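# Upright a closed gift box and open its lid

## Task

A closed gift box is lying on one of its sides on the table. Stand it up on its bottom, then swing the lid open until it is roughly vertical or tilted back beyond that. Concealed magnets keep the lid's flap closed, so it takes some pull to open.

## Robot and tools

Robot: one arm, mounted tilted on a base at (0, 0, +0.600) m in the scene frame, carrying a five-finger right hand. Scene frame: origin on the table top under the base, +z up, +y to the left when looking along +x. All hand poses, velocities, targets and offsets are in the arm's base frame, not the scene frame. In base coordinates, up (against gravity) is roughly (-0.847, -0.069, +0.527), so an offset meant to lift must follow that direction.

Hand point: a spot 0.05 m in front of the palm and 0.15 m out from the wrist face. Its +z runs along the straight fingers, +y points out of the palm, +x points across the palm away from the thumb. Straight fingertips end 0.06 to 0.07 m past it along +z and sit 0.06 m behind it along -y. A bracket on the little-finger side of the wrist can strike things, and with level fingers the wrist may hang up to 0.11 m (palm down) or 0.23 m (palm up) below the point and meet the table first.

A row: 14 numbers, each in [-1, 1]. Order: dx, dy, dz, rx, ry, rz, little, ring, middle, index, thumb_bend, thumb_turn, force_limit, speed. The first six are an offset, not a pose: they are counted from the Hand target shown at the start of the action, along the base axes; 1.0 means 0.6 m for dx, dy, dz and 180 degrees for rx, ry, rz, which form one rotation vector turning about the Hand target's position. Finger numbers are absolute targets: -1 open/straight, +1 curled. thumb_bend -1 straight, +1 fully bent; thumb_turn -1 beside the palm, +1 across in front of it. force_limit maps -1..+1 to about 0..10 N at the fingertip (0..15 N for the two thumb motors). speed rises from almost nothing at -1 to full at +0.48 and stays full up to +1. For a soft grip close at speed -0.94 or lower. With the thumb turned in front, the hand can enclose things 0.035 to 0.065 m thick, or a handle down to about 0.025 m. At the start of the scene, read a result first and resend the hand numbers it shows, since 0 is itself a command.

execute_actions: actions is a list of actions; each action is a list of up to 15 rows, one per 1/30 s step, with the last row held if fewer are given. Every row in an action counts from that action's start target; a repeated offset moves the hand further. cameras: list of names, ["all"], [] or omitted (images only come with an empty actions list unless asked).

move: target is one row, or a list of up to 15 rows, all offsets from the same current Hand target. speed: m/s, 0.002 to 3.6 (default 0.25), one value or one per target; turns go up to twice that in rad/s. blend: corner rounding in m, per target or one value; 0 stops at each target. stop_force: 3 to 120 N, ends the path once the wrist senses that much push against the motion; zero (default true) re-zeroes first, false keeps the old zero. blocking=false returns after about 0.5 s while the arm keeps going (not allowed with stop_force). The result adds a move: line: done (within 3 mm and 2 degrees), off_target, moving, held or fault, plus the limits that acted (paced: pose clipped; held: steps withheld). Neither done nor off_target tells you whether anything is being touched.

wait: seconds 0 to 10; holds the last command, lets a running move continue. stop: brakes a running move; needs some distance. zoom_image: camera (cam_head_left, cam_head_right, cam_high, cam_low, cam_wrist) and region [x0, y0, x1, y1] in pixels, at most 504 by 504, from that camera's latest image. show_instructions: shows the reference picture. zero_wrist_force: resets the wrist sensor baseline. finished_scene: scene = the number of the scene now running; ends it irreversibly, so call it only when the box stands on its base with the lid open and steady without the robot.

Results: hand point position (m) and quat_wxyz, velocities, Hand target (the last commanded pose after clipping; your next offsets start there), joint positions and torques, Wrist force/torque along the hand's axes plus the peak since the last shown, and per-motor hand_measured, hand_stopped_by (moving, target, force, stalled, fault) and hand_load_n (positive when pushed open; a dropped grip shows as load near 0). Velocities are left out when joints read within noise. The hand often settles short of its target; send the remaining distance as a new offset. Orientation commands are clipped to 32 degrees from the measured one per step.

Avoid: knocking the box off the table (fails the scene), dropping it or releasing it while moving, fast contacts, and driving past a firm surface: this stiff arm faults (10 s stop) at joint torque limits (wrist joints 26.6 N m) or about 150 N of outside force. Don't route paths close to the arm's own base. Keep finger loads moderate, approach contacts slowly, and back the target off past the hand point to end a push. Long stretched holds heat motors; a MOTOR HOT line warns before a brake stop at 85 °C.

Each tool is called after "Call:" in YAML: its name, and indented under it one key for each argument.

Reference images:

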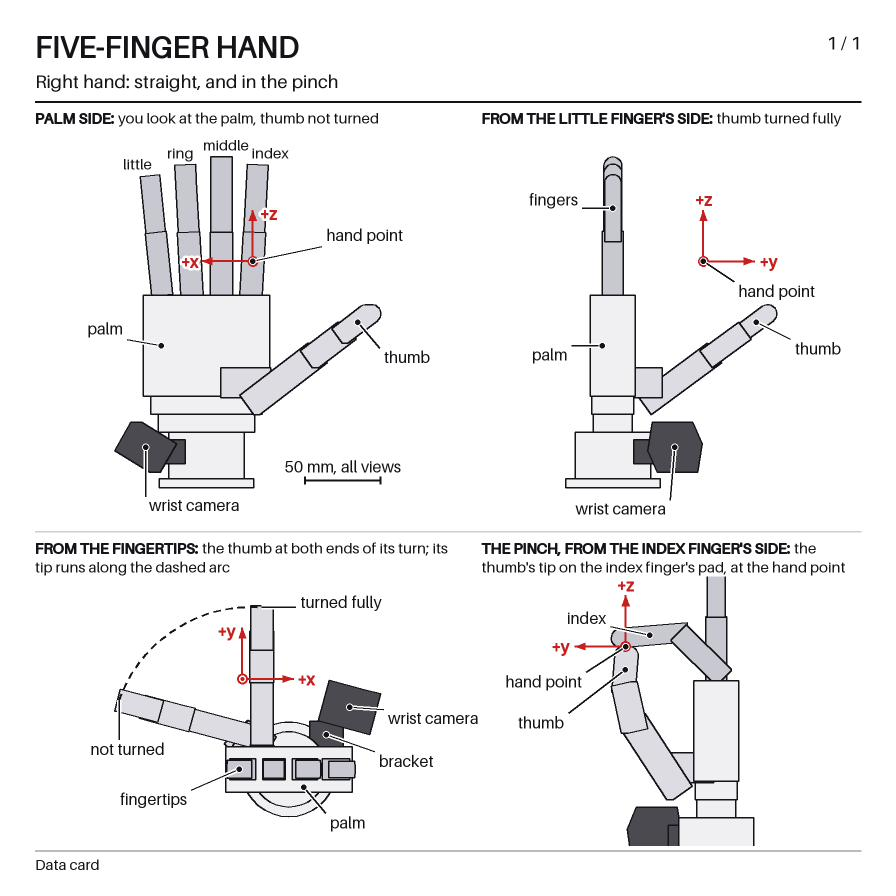

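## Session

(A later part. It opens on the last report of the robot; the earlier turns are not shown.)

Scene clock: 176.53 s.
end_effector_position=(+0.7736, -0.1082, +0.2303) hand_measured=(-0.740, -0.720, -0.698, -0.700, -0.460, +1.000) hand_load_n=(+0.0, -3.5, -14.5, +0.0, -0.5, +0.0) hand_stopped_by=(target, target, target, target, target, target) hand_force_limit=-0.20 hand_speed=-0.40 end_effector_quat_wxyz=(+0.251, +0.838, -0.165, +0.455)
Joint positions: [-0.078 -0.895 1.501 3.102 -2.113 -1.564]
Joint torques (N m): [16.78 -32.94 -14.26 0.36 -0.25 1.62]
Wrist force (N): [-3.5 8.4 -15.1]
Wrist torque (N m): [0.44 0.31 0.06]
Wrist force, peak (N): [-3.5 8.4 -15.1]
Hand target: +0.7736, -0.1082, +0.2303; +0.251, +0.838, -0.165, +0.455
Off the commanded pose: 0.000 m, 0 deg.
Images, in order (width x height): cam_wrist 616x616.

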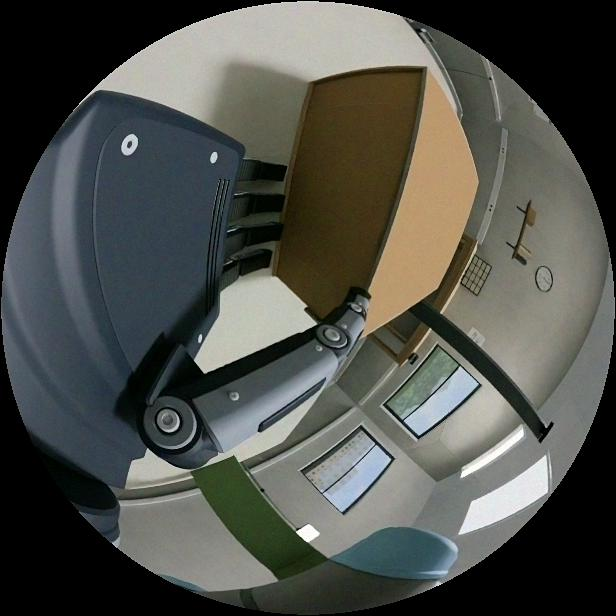

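Call:
execute_actions:
  actions:
    - [[0,0,0,0,0,0,-0.74,-0.72,-0.7,-0.7,-0.32,1,-0.2,0.2]]

Call:
move:
  target: [0.0001,-0.0014,-0.0002,0.0020,-0.0002,0.0032,-0.74,-0.72,-0.7,-0.7,-0.32,1,-0.2,0.2]
  speed: 0.02

Call:
execute_actions:
  actions:
    - [[0,0,0,0,0,0,-0.74,-0.72,-0.7,-0.7,-0.38,1,-0.2,-0.4]]

Call:
execute_actions:
  actions:
    - [[0,0,0,0,0,0,-0.74,-0.72,-0.7,-0.7,-0.42,1,-0.2,-0.4]]

Call:
execute_actions:
  actions:
    - [[0,0,0,0,0,0,-0.74,-0.72,-0.7,-0.7,-0.46,1,-0.2,-0.4]]
  cameras: ["cam_wrist"]

Call:
zoom_image:
  camera: "cam_wrist"
  region: [300, 220, 430, 360]

Scene clock: 181.40 s.
end_effector_position=(+0.7736, -0.1082, +0.2303) hand_measured=(-0.740, -0.720, -0.698, -0.700, -0.320, +1.000) hand_load_n=(+0.0, -3.0, -14.0, +0.0, +0.0, +0.0) hand_stopped_by=(target, target, target, target, target, target) hand_force_limit=-0.20 hand_speed=0.20 end_effector_quat_wxyz=(+0.251, +0.838, -0.165, +0.455)
Joint positions: [-0.078 -0.895 1.501 3.102 -2.113 -1.564]
Joint torques (N m): [15.58 -33.01 -12.73 -0.2 1.96 1.53]
Wrist force (N): [-3.1 8.3 -15.1]
Wrist torque (N m): [0.44 0.26 0.08]
Wrist force, peak (N): [-3.4 8.5 -15.3]
Hand target: +0.7736, -0.1082, +0.2303; +0.251, +0.838, -0.165, +0.455
Off the commanded pose: 0.000 m, 0 deg.

Scene clock: 182.13 s.
end_effector_position=(+0.7737, -0.1090, +0.2302) hand_measured=(-0.740, -0.720, -0.698, -0.700, -0.320, +1.000) hand_load_n=(+0.0, -4.0, -16.0, +0.0, +0.0, +0.0) hand_stopped_by=(target, target, target, target, target, target) hand_force_limit=-0.20 hand_speed=0.20 end_effector_quat_wxyz=(+0.246, +0.840, -0.162, +0.456)
Joint positions: [-0.083 -0.901 1.508 3.098 -2.097 -1.567]
Joint torques (N m): [2.93 -39.71 -0.09 -2.14 -0.15 -1.6]
Wrist force (N): [-2.8 9.3 -17.4]
Wrist torque (N m): [0.52 0.37 0.13]
Wrist force, peak (N): [-2.8 9.6 -18.0]
Hand target: +0.7737, -0.1090, +0.2302; +0.246, +0.840, -0.162, +0.456
Off the commanded pose: 0.000 m, 0 deg.
move: done

Scene clock: 182.83 s.
end_effector_position=(+0.7737, -0.1090, +0.2302) hand_measured=(-0.740, -0.720, -0.698, -0.700, -0.380, +1.000) hand_load_n=(+0.0, -3.5, -15.5, +0.0, +0.0, +0.0) hand_stopped_by=(target, target, target, target, target, target) hand_force_limit=-0.20 hand_speed=-0.40 end_effector_quat_wxyz=(+0.246, +0.840, -0.162, +0.456)
Joint positions: [-0.083 -0.9 1.508 3.098 -2.098 -1.567]
Joint torques (N m): [14.5 -31.09 -14.9 0.71 -0.97 1.25]
Wrist force (N): [-3.5 8.2 -18.3]
Wrist torque (N m): [0.57 0.35 0.07]
Wrist force, peak (N): [-3.4 8.5 -18.6]
Hand target: +0.7737, -0.1090, +0.2302; +0.246, +0.840, -0.162, +0.456
Off the commanded pose: 0.000 m, 0 deg.

Scene clock: 183.53 s.
end_effector_position=(+0.7737, -0.1090, +0.2302) hand_measured=(-0.740, -0.720, -0.698, -0.700, -0.420, +1.000) hand_load_n=(+0.0, -4.0, -15.5, +0.0, -0.5, +0.0) hand_stopped_by=(target, target, target, target, target, target) hand_force_limit=-0.20 hand_speed=-0.40 end_effector_quat_wxyz=(+0.246, +0.840, -0.162, +0.456)
Joint positions: [-0.083 -0.9 1.508 3.098 -2.098 -1.567]
Joint torques (N m): [15.76 -31.83 -15 0.72 -0.47 1.41]
Wrist force (N): [-3.5 8.5 -17.9]
Wrist torque (N m): [0.52 0.35 0.08]
Wrist force, peak (N): [-3.4 8.7 -18.7]
Hand target: +0.7737, -0.1090, +0.2302; +0.246, +0.840, -0.162, +0.456
Off the commanded pose: 0.000 m, 0 deg.

Scene clock: 184.23 s.
end_effector_position=(+0.7737, -0.1090, +0.2302) hand_measured=(-0.740, -0.720, -0.698, -0.700, -0.460, +1.000) hand_load_n=(+0.0, -4.0, -15.5, +0.0, +0.0, +0.0) hand_stopped_by=(target, target, target, target, target, target) hand_force_limit=-0.20 hand_speed=-0.40 end_effector_quat_wxyz=(+0.246, +0.840, -0.162, +0.456)
Joint positions: [-0.083 -0.9 1.508 3.098 -2.098 -1.567]
Joint torques (N m): [15.41 -31.81 -14.55 0.57 -0.2 1.43]
Wrist force (N): [-3.4 8.6 -18.2]
Wrist torque (N m): [0.52 0.33 0.08]
Wrist force, peak (N): [-3.4 8.9 -18.5]
Hand target: +0.7737, -0.1090, +0.2302; +0.246, +0.840, -0.162, +0.456
Off the commanded pose: 0.000 m, 0 deg.
Images, in order (width x height): cam_wrist 616x616.

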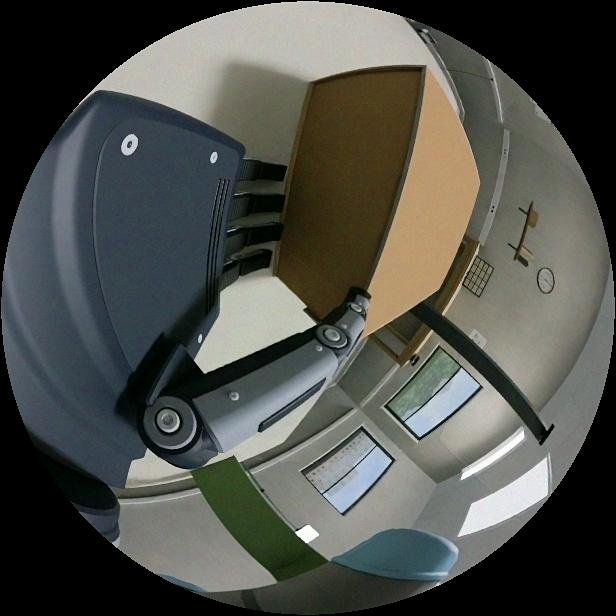

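Scaled by 3.600 from the camera's 616x616 image, which has a finer 880x880 frame.

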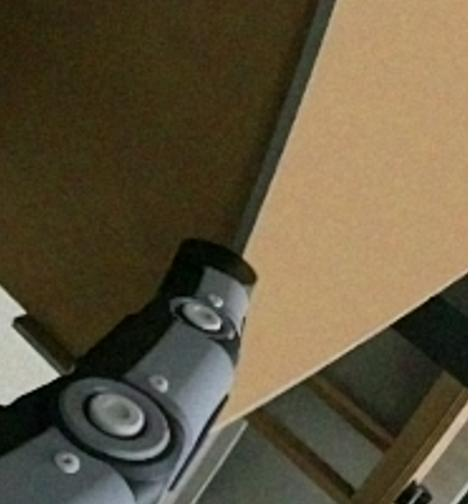

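Call:
execute_actions:
  actions:
    - [[0,0,0,0,0,0,-0.74,-0.72,-0.7,-0.7,-0.36,1,-0.2,0.2]]

Call:
move:
  target: [0.0001,-0.0017,-0.0002,0.0027,-0.0002,0.0043,-0.74,-0.72,-0.7,-0.7,-0.36,1,-0.2,0.2]
  speed: 0.02

Call:
execute_actions:
  actions:
    - [[0,0,0,0,0,0,-0.74,-0.72,-0.7,-0.7,-0.4,1,-0.2,-0.4]]

Call:
execute_actions:
  actions:
    - [[0,0,0,0,0,0,-0.74,-0.72,-0.7,-0.7,-0.43,1,-0.2,-0.4]]

Call:
execute_actions:
  actions:
    - [[0,0,0,0,0,0,-0.74,-0.72,-0.7,-0.7,-0.46,1,-0.2,-0.4]]
  cameras: ["cam_wrist"]

Call:
zoom_image:
  camera: "cam_wrist"
  region: [300, 220, 430, 360]

Scene clock: 185.47 s.
end_effector_position=(+0.7737, -0.1090, +0.2302) hand_measured=(-0.740, -0.720, -0.698, -0.700, -0.360, +1.000) hand_load_n=(+0.0, -4.0, -15.5, +0.0, +0.0, +0.0) hand_stopped_by=(target, target, target, target, target, target) hand_force_limit=-0.20 hand_speed=0.20 end_effector_quat_wxyz=(+0.246, +0.840, -0.162, +0.456)
Joint positions: [-0.083 -0.9 1.508 3.098 -2.098 -1.567]
Joint torques (N m): [14.55 -32.09 -14.41 0.69 0.3 1.35]
Wrist force (N): [-3.3 8.3 -17.8]
Wrist torque (N m): [0.52 0.32 0.09]
Wrist force, peak (N): [-3.5 8.8 -18.4]
Hand target: +0.7737, -0.1090, +0.2302; +0.246, +0.840, -0.162, +0.456
Off the commanded pose: 0.000 m, 0 deg.

Scene clock: 186.20 s.
end_effector_position=(+0.7737, -0.1101, +0.2300) hand_measured=(-0.740, -0.720, -0.698, -0.700, -0.360, +1.000) hand_load_n=(+0.0, -4.5, -18.0, +0.5, +0.0, +0.0) hand_stopped_by=(target, target, target, target, target, target) hand_force_limit=-0.20 hand_speed=0.20 end_effector_quat_wxyz=(+0.239, +0.842, -0.159, +0.458)
Joint positions: [-0.09 -0.908 1.517 3.095 -2.076 -1.571]
Joint torques (N m): [7.29 -35.87 -3.16 -1.9 -0.24 -1.35]
Wrist force (N): [-2.8 10.8 -18.6]
Wrist torque (N m): [0.44 0.35 0.17]
Wrist force, peak (N): [-2.8 10.8 -18.6]
Hand target: +0.7738, -0.1100, +0.2300; +0.240, +0.841, -0.159, +0.458
Off the commanded pose: 0.000 m, 0 deg.
move: done

Scene clock: 186.90 s.
end_effector_position=(+0.7738, -0.1100, +0.2300) hand_measured=(-0.740, -0.720, -0.698, -0.700, -0.400, +1.000) hand_load_n=(+0.0, -4.5, -17.5, +0.0, +0.0, +0.0) hand_stopped_by=(target, target, target, target, target, target) hand_force_limit=-0.20 hand_speed=-0.40 end_effector_quat_wxyz=(+0.240, +0.841, -0.159, +0.458)
Joint positions: [-0.089 -0.908 1.517 3.095 -2.076 -1.571]
Joint torques (N m): [16.29 -30.13 -14.89 0.79 -0.21 1.58]
Wrist force (N): [-3.2 10.4 -18.9]
Wrist torque (N m): [0.50 0.35 0.14]
Wrist force, peak (N): [-2.7 9.9 -19.4]
Hand target: +0.7738, -0.1100, +0.2300; +0.240, +0.841, -0.159, +0.458
Off the commanded pose: 0.000 m, 0 deg.

Scene clock: 187.60 s.
end_effector_position=(+0.7738, -0.1100, +0.2300) hand_measured=(-0.740, -0.720, -0.698, -0.700, -0.430, +1.000) hand_load_n=(+0.0, -5.0, -17.5, +0.0, +0.0, +0.0) hand_stopped_by=(target, target, target, target, target, target) hand_force_limit=-0.20 hand_speed=-0.40 end_effector_quat_wxyz=(+0.240, +0.841, -0.159, +0.458)
Joint positions: [-0.089 -0.908 1.517 3.095 -2.076 -1.571]
Joint torques (N m): [15.7 -31.17 -14.56 0.84 0.21 1.51]
Wrist force (N): [-3.1 10.2 -18.6]
Wrist torque (N m): [0.47 0.33 0.15]
Wrist force, peak (N): [-3.2 10.4 -19.0]
Hand target: +0.7738, -0.1100, +0.2300; +0.240, +0.841, -0.159, +0.458
Off the commanded pose: 0.000 m, 0 deg.

Scene clock: 188.30 s.
end_effector_position=(+0.7738, -0.1100, +0.2300) hand_measured=(-0.740, -0.720, -0.698, -0.700, -0.460, +1.000) hand_load_n=(+0.0, -4.0, -17.5, +0.0, +0.0, +0.0) hand_stopped_by=(target, target, target, target, target, target) hand_force_limit=-0.20 hand_speed=-0.40 end_effector_quat_wxyz=(+0.240, +0.841, -0.159, +0.458)
Joint positions: [-0.089 -0.908 1.517 3.095 -2.076 -1.571]
Joint torques (N m): [16.46 -31.27 -14.33 0.88 0.8 1.57]
Wrist force (N): [-3.0 10.2 -18.5]
Wrist torque (N m): [0.51 0.32 0.17]
Wrist force, peak (N): [-3.2 10.6 -18.9]
Hand target: +0.7738, -0.1100, +0.2300; +0.240, +0.841, -0.159, +0.458
Off the commanded pose: 0.000 m, 0 deg.
Images, in order (width x height): cam_wrist 616x616.

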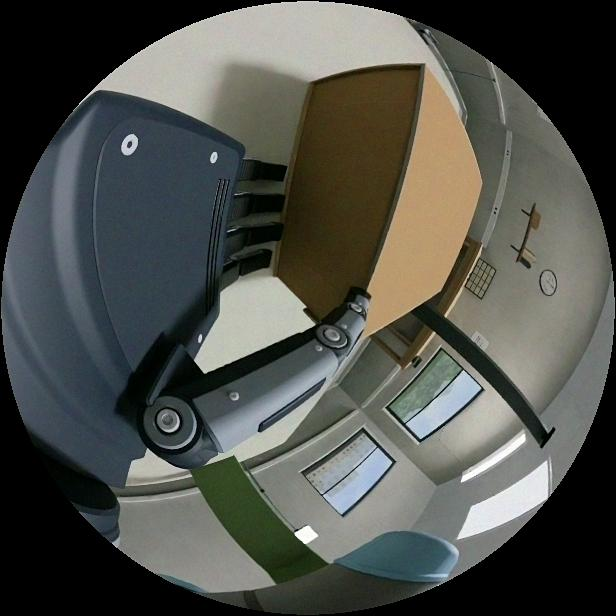

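Scaled by 3.600 from the camera's 616x616 image, which has a finer 880x880 frame.

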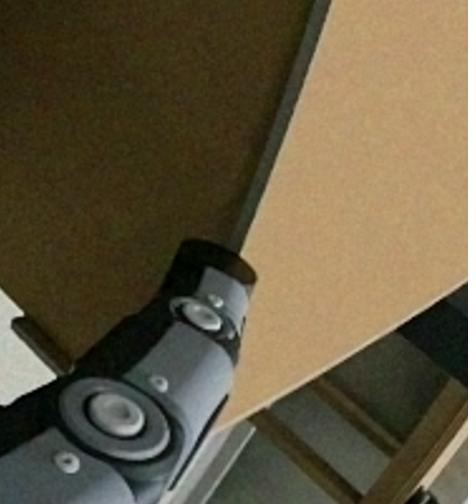

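Call:
execute_actions:
  actions:
    - [[0,0,0,0,0,0,-0.74,-0.72,-0.7,-0.7,-0.32,1,-0.2,0.2]]
  cameras: ["cam_wrist"]

Call:
zoom_image:
  camera: "cam_wrist"
  region: [300, 220, 430, 360]

Call:
move:
  target: [0.0001,-0.0026,-0.0002,0.0040,-0.0003,0.0064,-0.74,-0.72,-0.7,-0.7,-0.32,1,-0.2,0.2]
  speed: 0.02
  cameras: ["cam_wrist"]

Call:
zoom_image:
  camera: "cam_wrist"
  region: [200, 150, 430, 390]

Scene clock: 190.20 s.
end_effector_position=(+0.7738, -0.1100, +0.2300) hand_measured=(-0.740, -0.720, -0.698, -0.700, -0.320, +1.000) hand_load_n=(+0.0, -4.5, -17.5, +0.0, -0.5, +0.0) hand_stopped_by=(target, target, target, target, target, target) hand_force_limit=-0.20 hand_speed=0.20 end_effector_quat_wxyz=(+0.240, +0.841, -0.159, +0.458)
Joint positions: [-0.089 -0.908 1.517 3.095 -2.076 -1.571]
Joint torques (N m): [15.64 -31.8 -14.2 0.78 1.98 1.45]
Wrist force (N): [-3.2 10.3 -18.6]
Wrist torque (N m): [0.48 0.34 0.14]
Wrist force, peak (N): [-3.2 10.6 -18.8]
Hand target: +0.7738, -0.1100, +0.2300; +0.240, +0.841, -0.159, +0.458
Off the commanded pose: 0.000 m, 0 deg.
Images, in order (width x height): cam_wrist 616x616.

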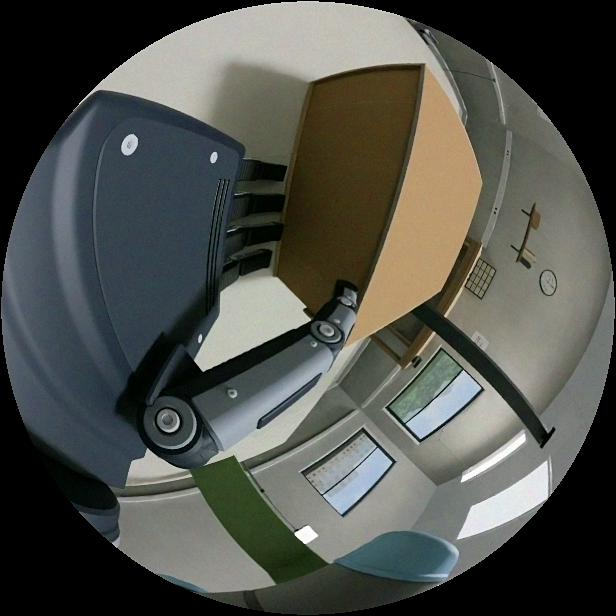

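Scaled by 3.600 from the camera's 616x616 image, which has a finer 880x880 frame.

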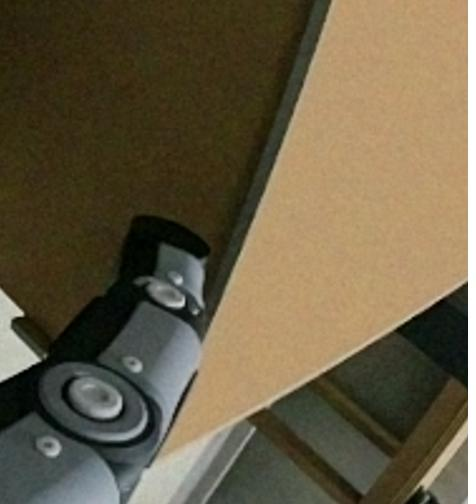

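Scene clock: 191.07 s.
end_effector_position=(+0.7738, -0.1116, +0.2299) hand_measured=(-0.740, -0.720, -0.698, -0.700, -0.320, +1.000) hand_load_n=(+0.0, -5.5, -20.0, +0.0, +0.0, +0.0) hand_stopped_by=(target, target, target, target, target, target) hand_force_limit=-0.20 hand_speed=0.20 end_effector_quat_wxyz=(+0.229, +0.844, -0.153, +0.459) end_effector_velocity=(-0.001, -0.001, +0.000) end_effector_angular_velocity=(-0.003, +0.001, -0.004)
Joint positions: [-0.099 -0.919 1.531 3.089 -2.044 -1.576]
Joint velocities: [0 0.001 0 0 -0.006 0]
Joint torques (N m): [11.68 -33.5 -5.16 -1.8 0.38 -1.12]
Wrist force (N): [-2.8 12.2 -18.3]
Wrist torque (N m): [0.38 0.31 0.23]
Wrist force, peak (N): [-2.9 12.5 -18.7]
Hand target: +0.7738, -0.1116, +0.2299; +0.230, +0.844, -0.153, +0.459
Off the commanded pose: 0.000 m, 0 deg.
move: done
Images, in order (width x height): cam_wrist 616x616.

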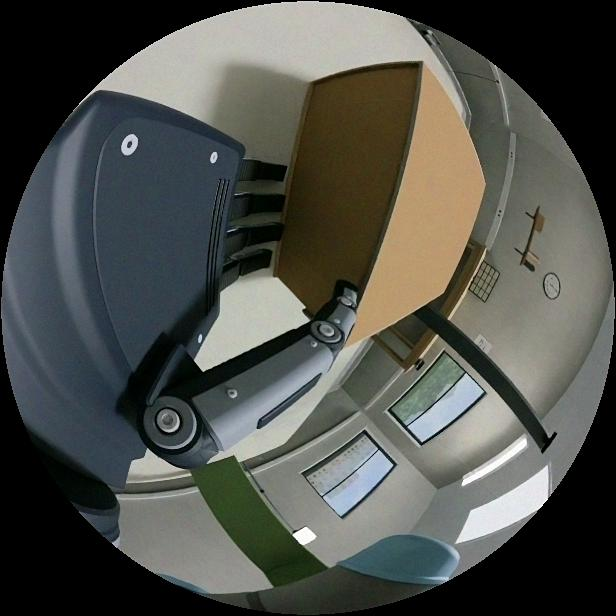

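Scaled by 2.100 from the camera's 616x616 image, which has a finer 880x880 frame.

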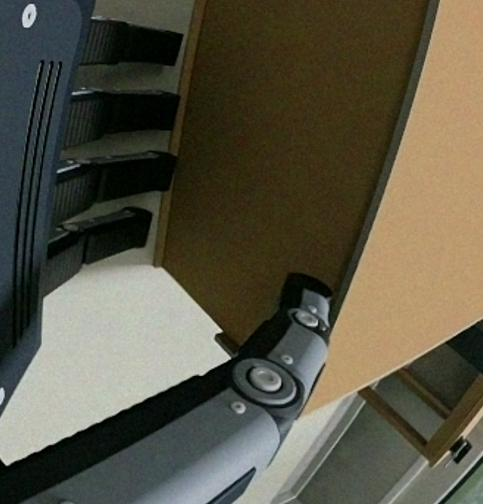

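Call:
execute_actions:
  actions:
    - [[0,0,0,0,0,0,-0.74,-0.72,-0.7,-0.7,0,1,-0.2,0.3]]

Call:
move:
  target:
    - [-0.0171,0.0056,0.0112,-0.0241,-0.0001,-0.0072,-0.72,-0.71,-0.7,-0.68,0,1,-0.2,0.3]
    - [-0.0156,-0.0442,0.0073,-0.0241,-0.0001,-0.0072,-0.72,-0.71,-0.7,-0.68,0,1,-0.2,0.3]
  speed: 0.03

Call:
move:
  target: [0.0254,0.0020,-0.0158,0,0,0,-0.72,-0.71,-0.7,-0.68,0,1,-0.2,0.3]
  speed: 0.008
  stop_force: 12
  cameras: ["cam_wrist"]

Call:
zoom_image:
  camera: "cam_wrist"
  region: [200, 150, 430, 390]

Scene clock: 193.17 s.
end_effector_position=(+0.7738, -0.1116, +0.2299) hand_measured=(-0.740, -0.720, -0.698, -0.700, +0.000, +1.000) hand_load_n=(+0.0, -5.5, -19.5, +0.0, +0.0, +0.0) hand_stopped_by=(target, target, target, target, target, target) hand_force_limit=-0.20 hand_speed=0.30 end_effector_quat_wxyz=(+0.230, +0.844, -0.153, +0.459)
Joint positions: [-0.099 -0.919 1.531 3.089 -2.044 -1.576]
Joint torques (N m): [16.85 -30.77 -13.76 0.67 1.78 1.63]
Wrist force (N): [-3.0 12.1 -18.6]
Wrist torque (N m): [0.39 0.28 0.21]
Wrist force, peak (N): [-3.1 12.3 -18.8]
Hand target: +0.7738, -0.1116, +0.2299; +0.230, +0.844, -0.153, +0.459
Off the commanded pose: 0.000 m, 0 deg.

Scene clock: 195.87 s.
end_effector_position=(+0.7645, -0.1383, +0.2343) hand_measured=(-0.720, -0.710, -0.700, -0.680, +0.000, +1.000) hand_load_n=(+0.0, +0.0, +0.5, +0.0, +0.0, +0.0) hand_stopped_by=(target, target, target, target, target, target) hand_force_limit=-0.20 hand_speed=0.30 end_effector_quat_wxyz=(+0.266, +0.833, -0.145, +0.462) end_effector_velocity=(+0.000, +0.002, +0.000) end_effector_angular_velocity=(-0.002, +0.002, +0.000)
Joint positions: [-0.123 -0.907 1.549 3.017 -2.082 -1.65]
Joint velocities: [0.004 0.001 0 0 -0.005 0]
Joint torques (N m): [15.66 -42.25 9.05 -1.42 -3.5 1.12]
Wrist force (N): [-0.6 0.5 -1.3]
Wrist torque (N m): [0.31 0.07 -0.02]
Wrist force, peak (N): [-3.2 11.8 -18.2]
Hand target: +0.7645, -0.1381, +0.2343; +0.267, +0.833, -0.145, +0.462
Off the commanded pose: 0.000 m, 0 deg.
move: done

Scene clock: 198.10 s.
end_effector_position=(+0.7739, -0.1373, +0.2285) hand_measured=(-0.720, -0.710, -0.698, -0.680, +0.000, +1.000) hand_load_n=(+0.0, +0.0, -14.0, +0.0, +0.0, +0.0) hand_stopped_by=(target, target, target, target, target, target) hand_force_limit=-0.20 hand_speed=0.30 end_effector_quat_wxyz=(+0.267, +0.833, -0.145, +0.462)
Joint positions: [-0.12 -0.881 1.518 3.021 -2.085 -1.648]
Joint torques (N m): [-2.82 -51.92 12.24 -3.51 2.59 0.24]
Wrist force (N): [-0.8 6.6 -9.9]
Wrist torque (N m): [0.32 0.21 0.07]
Wrist force, peak (N): [-1.2 7.9 -12.6]
Hand target: +0.7739, -0.1374, +0.2285; +0.267, +0.833, -0.145, +0.462 (not the last commanded pose)
Off the commanded pose: 0.007 m, 0 deg.
move: contact
Images, in order (width x height): cam_wrist 616x616.

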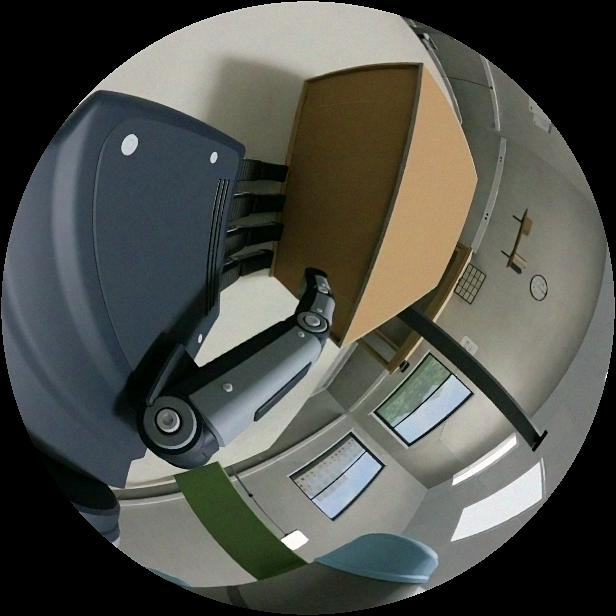

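Scaled by 2.100 from the camera's 616x616 image, which has a finer 880x880 frame.

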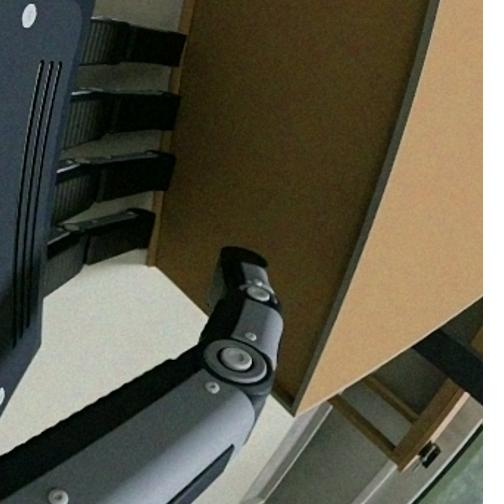

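Call:
move:
  target: [0.0011,0.0001,-0.0007,0,0,0,-0.72,-0.71,-0.7,-0.68,-0.3,1,-0.2,0]
  speed: 0.02

Call:
execute_actions:
  actions:
    - [[0,0,0,0,0,0,-0.72,-0.71,-0.7,-0.68,-0.34,1,-0.2,-0.5]]

Call:
execute_actions:
  actions:
    - [[0,0,0,0,0,0,-0.72,-0.71,-0.7,-0.68,-0.37,1,-0.2,-0.5]]

Call:
execute_actions:
  actions:
    - [[0,0,0,0,0,0,-0.72,-0.71,-0.7,-0.68,-0.4,1,-0.2,-0.5]]
  cameras: ["cam_wrist"]

Call:
zoom_image:
  camera: "cam_wrist"
  region: [200, 150, 430, 390]

Scene clock: 199.13 s.
end_effector_position=(+0.7746, -0.1374, +0.2281) hand_measured=(-0.720, -0.710, -0.698, -0.680, -0.300, +1.000) hand_load_n=(+0.0, +0.0, -19.5, +0.0, +0.0, +0.0) hand_stopped_by=(target, target, target, target, target, target) hand_force_limit=-0.20 hand_speed=0.00 end_effector_quat_wxyz=(+0.267, +0.833, -0.145, +0.462)
Joint positions: [-0.119 -0.879 1.516 3.022 -2.085 -1.648]
Joint torques (N m): [15.96 -33.51 -11.2 1.02 -0.87 2.7]
Wrist force (N): [-1.3 9.1 -14.5]
Wrist torque (N m): [0.41 0.29 0.10]
Wrist force, peak (N): [-1.2 8.7 -14.9]
Hand target: +0.7746, -0.1373, +0.2280; +0.267, +0.833, -0.145, +0.462
Off the commanded pose: 0.000 m, 0 deg.
move: done

Scene clock: 199.83 s.
end_effector_position=(+0.7746, -0.1373, +0.2281) hand_measured=(-0.720, -0.710, -0.698, -0.680, -0.340, +1.000) hand_load_n=(+0.0, +0.0, -20.0, +0.0, +0.0, +0.0) hand_stopped_by=(target, target, target, target, target, target) hand_force_limit=-0.20 hand_speed=-0.50 end_effector_quat_wxyz=(+0.267, +0.833, -0.145, +0.462)
Joint positions: [-0.119 -0.879 1.516 3.022 -2.085 -1.648]
Joint torques (N m): [16 -35.06 -2.67 0.88 -0.45 2.72]
Wrist force (N): [-1.3 9.3 -13.5]
Wrist torque (N m): [0.37 0.28 0.12]
Wrist force, peak (N): [-1.5 9.5 -14.1]
Hand target: +0.7746, -0.1373, +0.2280; +0.267, +0.833, -0.145, +0.462
Off the commanded pose: 0.000 m, 0 deg.

Scene clock: 200.53 s.
end_effector_position=(+0.7746, -0.1373, +0.2281) hand_measured=(-0.720, -0.710, -0.698, -0.680, -0.370, +1.000) hand_load_n=(+0.0, +0.0, -20.0, +0.0, -0.5, +0.0) hand_stopped_by=(target, target, target, target, target, target) hand_force_limit=-0.20 hand_speed=-0.50 end_effector_quat_wxyz=(+0.267, +0.833, -0.145, +0.462)
Joint positions: [-0.119 -0.879 1.516 3.022 -2.085 -1.648]
Joint torques (N m): [15.87 -37.18 4.79 0.73 -0.12 2.7]
Wrist force (N): [-1.1 8.9 -13.3]
Wrist torque (N m): [0.31 0.24 0.11]
Wrist force, peak (N): [-1.1 9.6 -13.8]
Hand target: +0.7746, -0.1373, +0.2280; +0.267, +0.833, -0.145, +0.462
Off the commanded pose: 0.000 m, 0 deg.

Scene clock: 201.23 s.
end_effector_position=(+0.7746, -0.1373, +0.2280) hand_measured=(-0.720, -0.710, -0.698, -0.680, -0.400, +1.000) hand_load_n=(+0.0, +0.0, -20.0, +0.0, +0.0, +0.0) hand_stopped_by=(target, target, target, target, target, target) hand_force_limit=-0.20 hand_speed=-0.50 end_effector_quat_wxyz=(+0.267, +0.833, -0.145, +0.462)
Joint positions: [-0.119 -0.879 1.516 3.022 -2.085 -1.648]
Joint torques (N m): [15.96 -38.66 10.95 0.68 0.35 2.71]
Wrist force (N): [-1.2 9.2 -13.5]
Wrist torque (N m): [0.34 0.26 0.11]
Wrist force, peak (N): [-1.1 9.5 -14.0]
Hand target: +0.7746, -0.1373, +0.2280; +0.267, +0.833, -0.145, +0.462
Off the commanded pose: 0.000 m, 0 deg.
Images, in order (width x height): cam_wrist 616x616.

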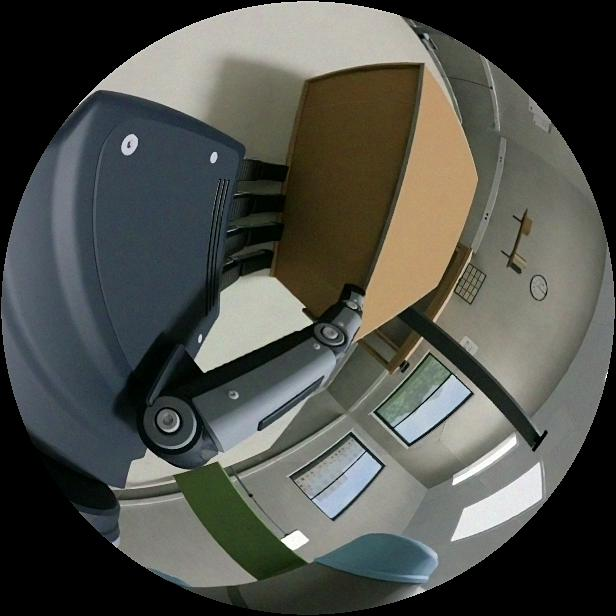

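Scaled by 2.100 from the camera's 616x616 image, which has a finer 880x880 frame.

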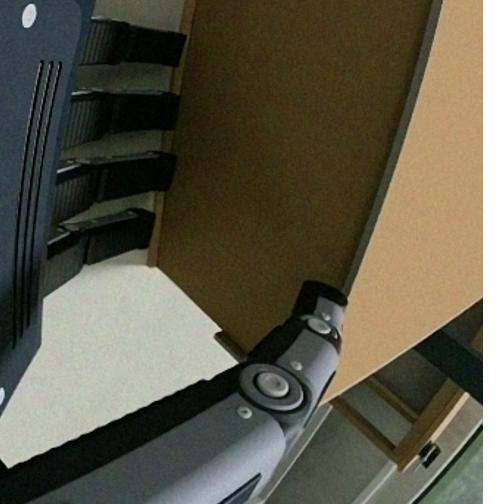

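Call:
execute_actions:
  actions:
    - [[0,0,0,0,0,0,-0.72,-0.71,-0.7,-0.68,-0.32,1,-0.2,0.2]]

Call:
move:
  target: [0.0001,-0.0013,-0.0001,0.0019,-0.0002,0.0030,-0.72,-0.71,-0.7,-0.68,-0.32,1,-0.2,0.2]
  speed: 0.02

Call:
execute_actions:
  actions:
    - [[0,0,0,0,0,0,-0.72,-0.71,-0.7,-0.68,-0.36,1,-0.2,-0.5]]

Call:
execute_actions:
  actions:
    - [[0,0,0,0,0,0,-0.72,-0.71,-0.7,-0.68,-0.4,1,-0.2,-0.5]]
  cameras: ["cam_wrist"]

Call:
zoom_image:
  camera: "cam_wrist"
  region: [200, 150, 430, 390]

Scene clock: 202.23 s.
end_effector_position=(+0.7746, -0.1373, +0.2280) hand_measured=(-0.720, -0.710, -0.698, -0.680, -0.320, +1.000) hand_load_n=(+0.0, +0.0, -20.0, +0.0, +0.0, +0.0) hand_stopped_by=(target, target, target, target, target, target) hand_force_limit=-0.20 hand_speed=0.20 end_effector_quat_wxyz=(+0.267, +0.833, -0.145, +0.462)
Joint positions: [-0.119 -0.879 1.516 3.022 -2.085 -1.648]
Joint torques (N m): [15.96 -41.02 11.06 0.3 0.88 2.66]
Wrist force (N): [-1.4 9.6 -13.8]
Wrist torque (N m): [0.36 0.30 0.10]
Wrist force, peak (N): [-1.2 9.6 -13.9]
Hand target: +0.7746, -0.1373, +0.2280; +0.267, +0.833, -0.145, +0.462
Off the commanded pose: 0.000 m, 0 deg.

Scene clock: 202.93 s.
end_effector_position=(+0.7746, -0.1381, +0.2280) hand_measured=(-0.720, -0.710, -0.698, -0.680, -0.320, +1.000) hand_load_n=(+0.0, +0.0, -15.5, +0.0, +0.0, +0.0) hand_stopped_by=(target, target, target, target, target, target) hand_force_limit=-0.20 hand_speed=0.20 end_effector_quat_wxyz=(+0.262, +0.834, -0.143, +0.463)
Joint positions: [-0.124 -0.885 1.523 3.019 -2.07 -1.65]
Joint torques (N m): [1.65 -43.86 3.01 -2.97 -0.08 -1.97]
Wrist force (N): [-1.5 8.1 -11.8]
Wrist torque (N m): [0.39 0.18 0.13]
Wrist force, peak (N): [-1.3 9.2 -13.6]
Hand target: +0.7746, -0.1381, +0.2280; +0.262, +0.834, -0.143, +0.463
Off the commanded pose: 0.000 m, 0 deg.
move: done

Scene clock: 203.63 s.
end_effector_position=(+0.7746, -0.1381, +0.2280) hand_measured=(-0.720, -0.710, -0.698, -0.680, -0.360, +1.000) hand_load_n=(+0.0, +0.0, -14.5, +0.0, -0.5, +0.0) hand_stopped_by=(target, target, target, target, target, target) hand_force_limit=-0.20 hand_speed=-0.50 end_effector_quat_wxyz=(+0.262, +0.834, -0.143, +0.463)
Joint positions: [-0.124 -0.884 1.523 3.019 -2.07 -1.65]
Joint torques (N m): [14.52 -34.32 -13.81 -0.32 -1.4 0.42]
Wrist force (N): [-1.6 7.2 -12.1]
Wrist torque (N m): [0.40 0.18 0.11]
Wrist force, peak (N): [-1.5 7.6 -12.2]
Hand target: +0.7746, -0.1381, +0.2280; +0.262, +0.834, -0.143, +0.463
Off the commanded pose: 0.000 m, 0 deg.

Scene clock: 204.33 s.
end_effector_position=(+0.7746, -0.1381, +0.2280) hand_measured=(-0.720, -0.710, -0.698, -0.680, -0.400, +1.000) hand_load_n=(+0.0, +0.5, -15.0, +0.0, +0.0, +0.0) hand_stopped_by=(target, target, target, target, target, target) hand_force_limit=-0.20 hand_speed=-0.50 end_effector_quat_wxyz=(+0.262, +0.834, -0.143, +0.463)
Joint positions: [-0.124 -0.884 1.523 3.019 -2.07 -1.65]
Joint torques (N m): [15 -33.06 -14.06 0.28 -1.07 1.4]
Wrist force (N): [-1.6 7.1 -11.9]
Wrist torque (N m): [0.38 0.16 0.11]
Wrist force, peak (N): [-1.6 7.4 -12.5]
Hand target: +0.7746, -0.1381, +0.2280; +0.262, +0.834, -0.143, +0.463
Off the commanded pose: 0.000 m, 0 deg.
Images, in order (width x height): cam_wrist 616x616.

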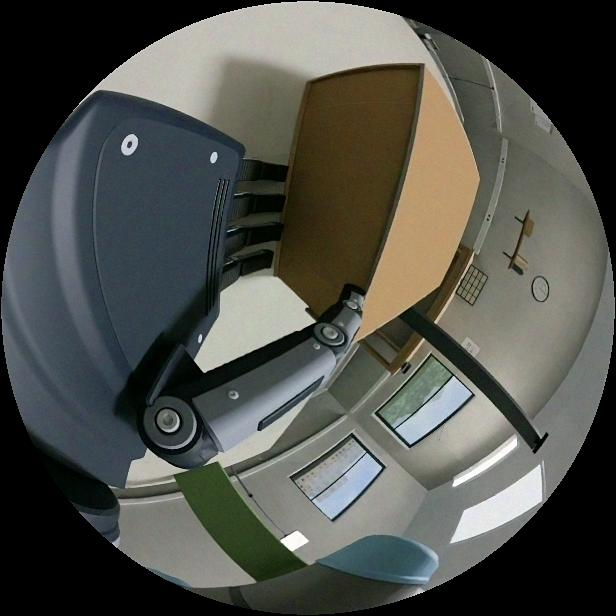

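Scaled by 2.100 from the camera's 616x616 image, which has a finer 880x880 frame.

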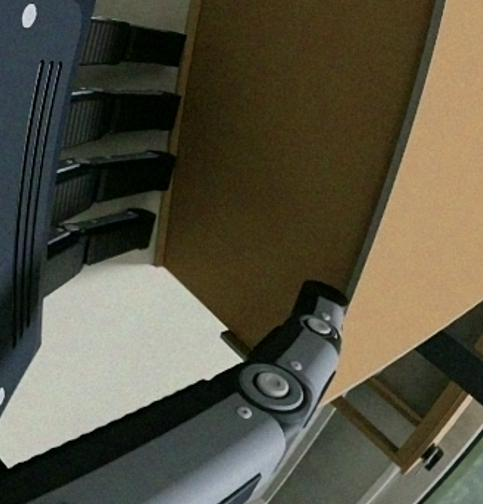

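Call:
execute_actions:
  actions:
    - [[0,0,0,0,0,0,-0.72,-0.71,-0.7,-0.68,0,1,-0.2,0.3]]

Call:
move:
  target:
    - [-0.0141,-0.0011,0.0088,0,0,0,-0.72,-0.71,-0.7,-0.68,0,1,-0.2,0.3]
    - [-0.0133,-0.0277,0.0067,0,0,0,-0.72,-0.71,-0.7,-0.68,0,1,-0.2,0.3]
  speed: 0.03

Call:
move:
  target: [0.0254,0.0020,-0.0158,0,0,0,-0.72,-0.71,-0.7,-0.68,0,1,-0.2,0.3]
  speed: 0.008
  stop_force: 14

Call:
move:
  target: [0.0014,0.0018,-0.0009,0,0,0,-0.72,-0.71,-0.7,-0.68,0,1,-0.2,0.3]
  speed: 0.02

Call:
move:
  target: [0,0.0017,0.0001,0,0,0,-0.72,-0.71,-0.7,-0.68,0,1,-0.2,0.3]
  speed: 0.02
  cameras: ["cam_wrist"]

Call:
zoom_image:
  camera: "cam_wrist"
  region: [200, 150, 430, 390]

Scene clock: 206.00 s.
end_effector_position=(+0.7746, -0.1381, +0.2280) hand_measured=(-0.720, -0.710, -0.698, -0.680, +0.000, +1.000) hand_load_n=(+0.0, +0.0, -14.5, +0.0, +0.0, +0.0) hand_stopped_by=(target, target, target, target, target, target) hand_force_limit=-0.20 hand_speed=0.30 end_effector_quat_wxyz=(+0.262, +0.834, -0.143, +0.463)
Joint positions: [-0.124 -0.884 1.523 3.019 -2.07 -1.65]
Joint torques (N m): [15.71 -33.72 -13.43 0.15 -0.66 1.3]
Wrist force (N): [-1.7 7.3 -11.8]
Wrist torque (N m): [0.42 0.17 0.11]
Wrist force, peak (N): [-1.8 7.7 -12.2]
Hand target: +0.7746, -0.1381, +0.2280; +0.262, +0.834, -0.143, +0.463
Off the commanded pose: 0.000 m, 0 deg.

Scene clock: 207.40 s.
end_effector_position=(+0.7667, -0.1549, +0.2320) hand_measured=(-0.720, -0.710, -0.700, -0.680, +0.000, +1.000) hand_load_n=(+0.0, +0.0, +0.0, +0.5, +0.0, +0.0) hand_stopped_by=(target, target, target, target, target, target) hand_force_limit=-0.20 hand_speed=0.30 end_effector_quat_wxyz=(+0.262, +0.834, -0.143, +0.463)
Joint positions: [-0.152 -0.906 1.551 3.005 -2.045 -1.666]
Joint torques (N m): [14.07 -42.49 11.36 -1.93 -3.49 1.05]
Wrist force (N): [-0.6 0.7 -1.1]
Wrist torque (N m): [0.32 0.05 -0.01]
Wrist force, peak (N): [-1.8 7.3 -12.1]
Hand target: +0.7667, -0.1547, +0.2320; +0.262, +0.834, -0.143, +0.463
Off the commanded pose: 0.000 m, 0 deg.
move: done

Scene clock: 209.47 s.
end_effector_position=(+0.7749, -0.1540, +0.2269) hand_measured=(-0.720, -0.710, -0.698, -0.680, +0.000, +1.000) hand_load_n=(+0.0, +0.0, -11.5, +0.0, -0.5, +0.0) hand_stopped_by=(target, target, target, target, target, target) hand_force_limit=-0.20 hand_speed=0.30 end_effector_quat_wxyz=(+0.262, +0.834, -0.143, +0.463)
Joint positions: [-0.149 -0.883 1.525 3.009 -2.048 -1.664]
Joint torques (N m): [-4.46 -53.1 12.53 -3.4 3.32 -0.05]
Wrist force (N): [-0.3 7.8 -5.6]
Wrist torque (N m): [0.20 0.18 0.09]
Wrist force, peak (N): [-1.1 9.8 -13.7]
Hand target: +0.7749, -0.1541, +0.2269; +0.262, +0.834, -0.143, +0.463 (not the last commanded pose)
Off the commanded pose: 0.008 m, 0 deg.
move: contact

Scene clock: 210.17 s.
end_effector_position=(+0.7757, -0.1530, +0.2264) hand_measured=(-0.720, -0.710, -0.698, -0.680, +0.000, +1.000) hand_load_n=(+0.0, -3.0, -23.0, +0.0, +0.0, +0.0) hand_stopped_by=(target, target, target, target, target, target) hand_force_limit=-0.20 hand_speed=0.30 end_effector_quat_wxyz=(+0.262, +0.834, -0.143, +0.463)
Joint positions: [-0.147 -0.881 1.522 3.01 -2.05 -1.663]
Joint torques (N m): [20.92 -35.2 -8.94 0.97 2.31 2.55]
Wrist force (N): [-1.3 16.7 -9.0]
Wrist torque (N m): [-0.04 0.18 0.29]
Wrist force, peak (N): [-1.3 16.7 -9.0]
Hand target: +0.7757, -0.1530, +0.2264; +0.262, +0.834, -0.143, +0.463
Off the commanded pose: 0.000 m, 0 deg.
move: done

Scene clock: 210.87 s.
end_effector_position=(+0.7757, -0.1520, +0.2264) hand_measured=(-0.720, -0.710, -0.698, -0.680, +0.000, +1.000) hand_load_n=(+0.0, -3.5, -23.5, +0.0, +0.0, +0.0) hand_stopped_by=(target, target, target, target, target, target) hand_force_limit=-0.20 hand_speed=0.30 end_effector_quat_wxyz=(+0.262, +0.834, -0.143, +0.463)
Joint positions: [-0.145 -0.881 1.522 3.011 -2.051 -1.662]
Joint torques (N m): [19.37 -47.42 -13.09 1.11 1.81 2.54]
Wrist force (N): [-0.9 17.4 -10.0]
Wrist torque (N m): [-0.03 0.25 0.33]
Wrist force, peak (N): [-0.8 17.6 -10.2]
Hand target: +0.7757, -0.1520, +0.2265; +0.262, +0.834, -0.143, +0.463
Off the commanded pose: 0.000 m, 0 deg.
move: done
Images, in order (width x height): cam_wrist 616x616.

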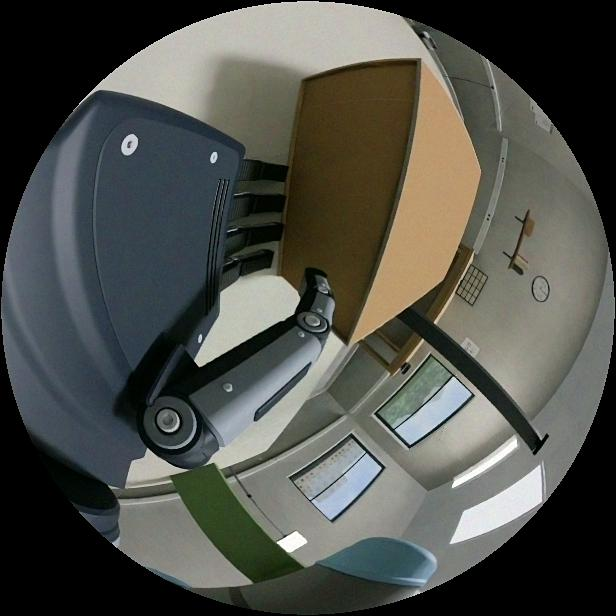

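Scaled by 2.100 from the camera's 616x616 image, which has a finer 880x880 frame.

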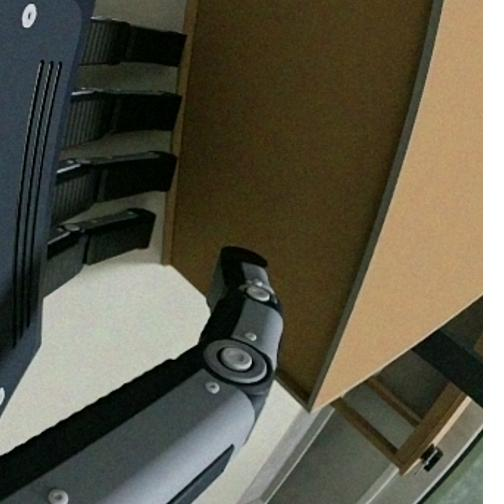

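Call:
move:
  target: [0.0001,-0.0036,-0.0003,0.0056,-0.0005,0.0089,-0.72,-0.71,-0.7,-0.68,-0.33,1,-0.2,0.2]
  speed: 0.02

Call:
execute_actions:
  actions:
    - [[0,0,0,0,0,0,-0.72,-0.71,-0.7,-0.68,-0.36,1,-0.2,-0.5]]

Call:
execute_actions:
  actions:
    - [[0,0,0,0,0,0,-0.72,-0.71,-0.7,-0.68,-0.39,1,-0.2,-0.5]]
  cameras: ["cam_wrist"]

Call:
zoom_image:
  camera: "cam_wrist"
  region: [200, 150, 430, 390]

Scene clock: 212.43 s.
end_effector_position=(+0.7757, -0.1542, +0.2263) hand_measured=(-0.720, -0.710, -0.698, -0.680, -0.330, +1.000) hand_load_n=(+0.0, -4.0, -25.5, +0.0, -0.5, +0.0) hand_stopped_by=(target, target, target, target, target, target) hand_force_limit=-0.20 hand_speed=0.20 end_effector_quat_wxyz=(+0.248, +0.838, -0.135, +0.466) end_effector_velocity=(-0.001, -0.001, +0.000) end_effector_angular_velocity=(-0.003, +0.002, -0.003)
Joint positions: [-0.159 -0.896 1.541 3.006 -2.006 -1.668]
Joint velocities: [0.001 0.001 0 0 -0.005 -0.002]
Joint torques (N m): [16.43 -33.18 -3.23 -1.78 1.58 -1.5]
Wrist force (N): [-1.2 17.5 -13.8]
Wrist torque (N m): [0.12 0.31 0.39]
Wrist force, peak (N): [-1.3 17.8 -13.9]
Hand target: +0.7758, -0.1541, +0.2263; +0.248, +0.838, -0.135, +0.466
Off the commanded pose: 0.000 m, 0 deg.
move: done

Scene clock: 213.13 s.
end_effector_position=(+0.7758, -0.1542, +0.2263) hand_measured=(-0.720, -0.710, -0.698, -0.680, -0.360, +1.000) hand_load_n=(+0.0, -3.5, -25.5, +0.5, +0.0, -0.5) hand_stopped_by=(target, target, target, target, target, target) hand_force_limit=-0.20 hand_speed=-0.50 end_effector_quat_wxyz=(+0.248, +0.838, -0.135, +0.466)
Joint positions: [-0.159 -0.896 1.541 3.006 -2.006 -1.668]
Joint torques (N m): [21.13 -29.01 -12.41 1.11 1.64 1.46]
Wrist force (N): [-1.4 17.0 -13.5]
Wrist torque (N m): [0.10 0.30 0.38]
Wrist force, peak (N): [-1.4 17.4 -14.0]
Hand target: +0.7758, -0.1541, +0.2263; +0.248, +0.838, -0.135, +0.466
Off the commanded pose: 0.000 m, 0 deg.

Scene clock: 213.83 s.
end_effector_position=(+0.7758, -0.1541, +0.2263) hand_measured=(-0.720, -0.710, -0.698, -0.680, -0.390, +1.000) hand_load_n=(+0.0, -3.5, -25.5, +0.0, +0.0, +0.0) hand_stopped_by=(target, target, target, target, target, target) hand_force_limit=-0.20 hand_speed=-0.50 end_effector_quat_wxyz=(+0.248, +0.838, -0.135, +0.466)
Joint positions: [-0.159 -0.896 1.541 3.006 -2.006 -1.668]
Joint torques (N m): [21.35 -29.49 -12.78 1.34 2.45 1.52]
Wrist force (N): [-1.3 17.0 -13.3]
Wrist torque (N m): [0.08 0.27 0.38]
Wrist force, peak (N): [-1.2 17.5 -13.7]
Hand target: +0.7758, -0.1541, +0.2263; +0.248, +0.838, -0.135, +0.466
Off the commanded pose: 0.000 m, 0 deg.
Images, in order (width x height): cam_wrist 616x616.

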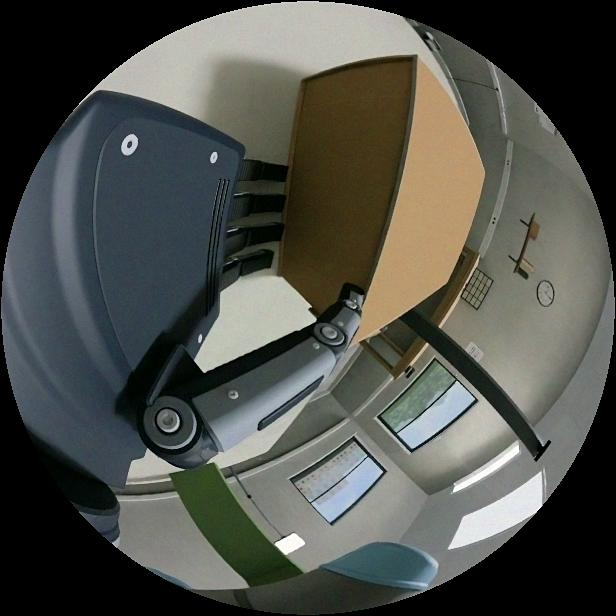

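Scaled by 2.100 from the camera's 616x616 image, which has a finer 880x880 frame.

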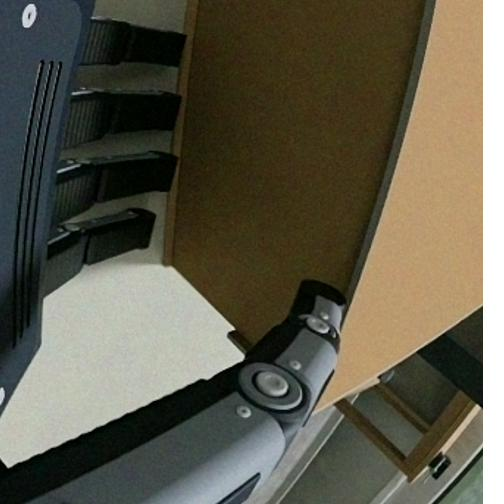

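Call:
execute_actions:
  actions:
    - [[0,0,0,0,0,0,-0.72,-0.71,-0.7,-0.68,-0.32,1,-0.2,0.2]]

Call:
move:
  target: [0.0001,-0.0036,-0.0003,0.0056,-0.0005,0.0089,-0.72,-0.71,-0.7,-0.68,-0.32,1,-0.2,0.2]
  speed: 0.02

Call:
execute_actions:
  actions:
    - [[0,0,0,0,0,0,-0.72,-0.71,-0.7,-0.68,-0.36,1,-0.2,-0.5]]

Call:
execute_actions:
  actions:
    - [[0,0,0,0,0,0,-0.72,-0.71,-0.7,-0.68,-0.39,1,-0.2,-0.5]]
  cameras: ["cam_wrist"]

Call:
zoom_image:
  camera: "cam_wrist"
  region: [200, 150, 430, 390]

Scene clock: 214.97 s.
end_effector_position=(+0.7758, -0.1541, +0.2263) hand_measured=(-0.720, -0.710, -0.698, -0.680, -0.320, +1.000) hand_load_n=(+0.0, -3.5, -25.5, +0.0, +0.0, -0.5) hand_stopped_by=(target, target, target, target, target, target) hand_force_limit=-0.20 hand_speed=0.20 end_effector_quat_wxyz=(+0.248, +0.838, -0.135, +0.466)
Joint positions: [-0.159 -0.896 1.541 3.006 -2.006 -1.668]
Joint torques (N m): [20.29 -29.67 -12.42 1.25 3.62 1.58]
Wrist force (N): [-1.4 17.3 -13.5]
Wrist torque (N m): [0.08 0.28 0.38]
Wrist force, peak (N): [-1.3 17.5 -13.8]
Hand target: +0.7758, -0.1541, +0.2263; +0.248, +0.838, -0.135, +0.466
Off the commanded pose: 0.000 m, 0 deg.

Scene clock: 216.07 s.
end_effector_position=(+0.7758, -0.1564, +0.2261) hand_measured=(-0.720, -0.710, -0.698, -0.680, -0.320, +1.000) hand_load_n=(+0.0, -3.5, -28.0, +0.0, +0.0, +0.0) hand_stopped_by=(target, target, target, target, target, target) hand_force_limit=-0.20 hand_speed=0.20 end_effector_quat_wxyz=(+0.234, +0.842, -0.128, +0.469)
Joint positions: [-0.174 -0.911 1.559 3.002 -1.96 -1.673]
Joint torques (N m): [17.27 -33.09 -2.92 -1.8 1.81 -1.3]
Wrist force (N): [-1.3 18.7 -12.9]
Wrist torque (N m): [0.02 0.29 0.41]
Wrist force, peak (N): [-1.5 19.9 -13.8]
Hand target: +0.7758, -0.1563, +0.2261; +0.234, +0.842, -0.128, +0.469
Off the commanded pose: 0.000 m, 0 deg.
move: done

Scene clock: 216.77 s.
end_effector_position=(+0.7758, -0.1563, +0.2261) hand_measured=(-0.720, -0.710, -0.698, -0.680, -0.360, +1.000) hand_load_n=(+0.0, -3.0, -27.5, +0.0, +0.0, +0.0) hand_stopped_by=(target, target, target, target, target, target) hand_force_limit=-0.20 hand_speed=-0.50 end_effector_quat_wxyz=(+0.234, +0.842, -0.128, +0.469)
Joint positions: [-0.173 -0.91 1.559 3.002 -1.961 -1.673]
Joint torques (N m): [22.11 -29.21 -12.59 0.96 2.19 1.49]
Wrist force (N): [-1.3 18.7 -13.0]
Wrist torque (N m): [0.07 0.27 0.41]
Wrist force, peak (N): [-1.6 18.7 -13.4]
Hand target: +0.7758, -0.1563, +0.2261; +0.234, +0.842, -0.128, +0.469
Off the commanded pose: 0.000 m, 0 deg.

Scene clock: 217.47 s.
end_effector_position=(+0.7758, -0.1563, +0.2261) hand_measured=(-0.720, -0.710, -0.698, -0.680, -0.390, +1.000) hand_load_n=(+0.0, -3.0, -28.0, +0.5, +0.0, +0.0) hand_stopped_by=(target, target, target, target, target, target) hand_force_limit=-0.20 hand_speed=-0.50 end_effector_quat_wxyz=(+0.234, +0.842, -0.128, +0.469)
Joint positions: [-0.173 -0.91 1.559 3.002 -1.961 -1.673]
Joint torques (N m): [22.92 -29.24 -12.96 1.25 2.72 1.54]
Wrist force (N): [-1.2 18.7 -12.7]
Wrist torque (N m): [0.01 0.24 0.40]
Wrist force, peak (N): [-1.6 19.0 -13.3]
Hand target: +0.7758, -0.1563, +0.2261; +0.234, +0.842, -0.128, +0.469
Off the commanded pose: 0.000 m, 0 deg.
Images, in order (width x height): cam_wrist 616x616.

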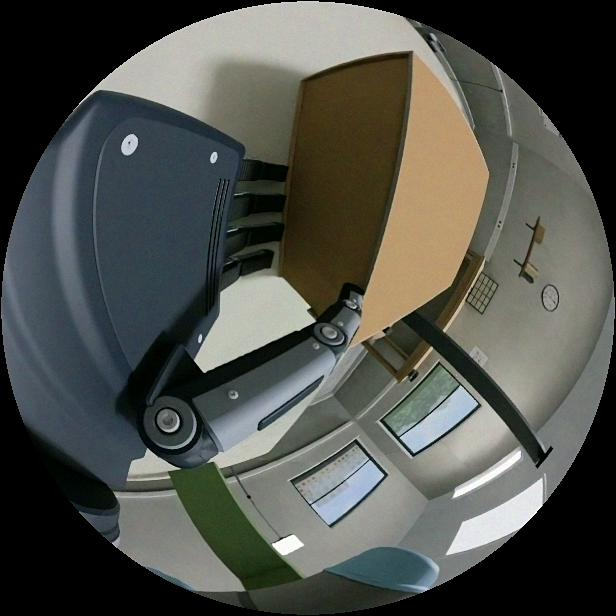

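Scaled by 2.100 from the camera's 616x616 image, which has a finer 880x880 frame.

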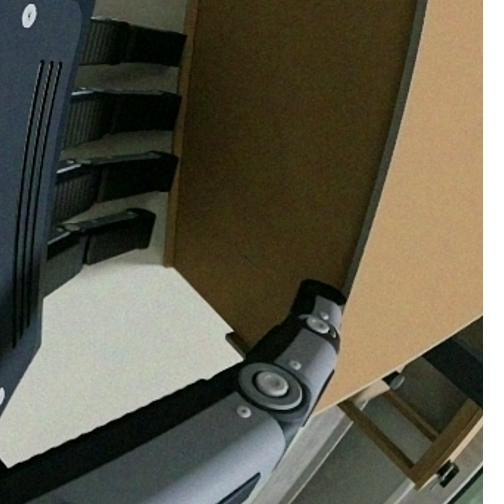

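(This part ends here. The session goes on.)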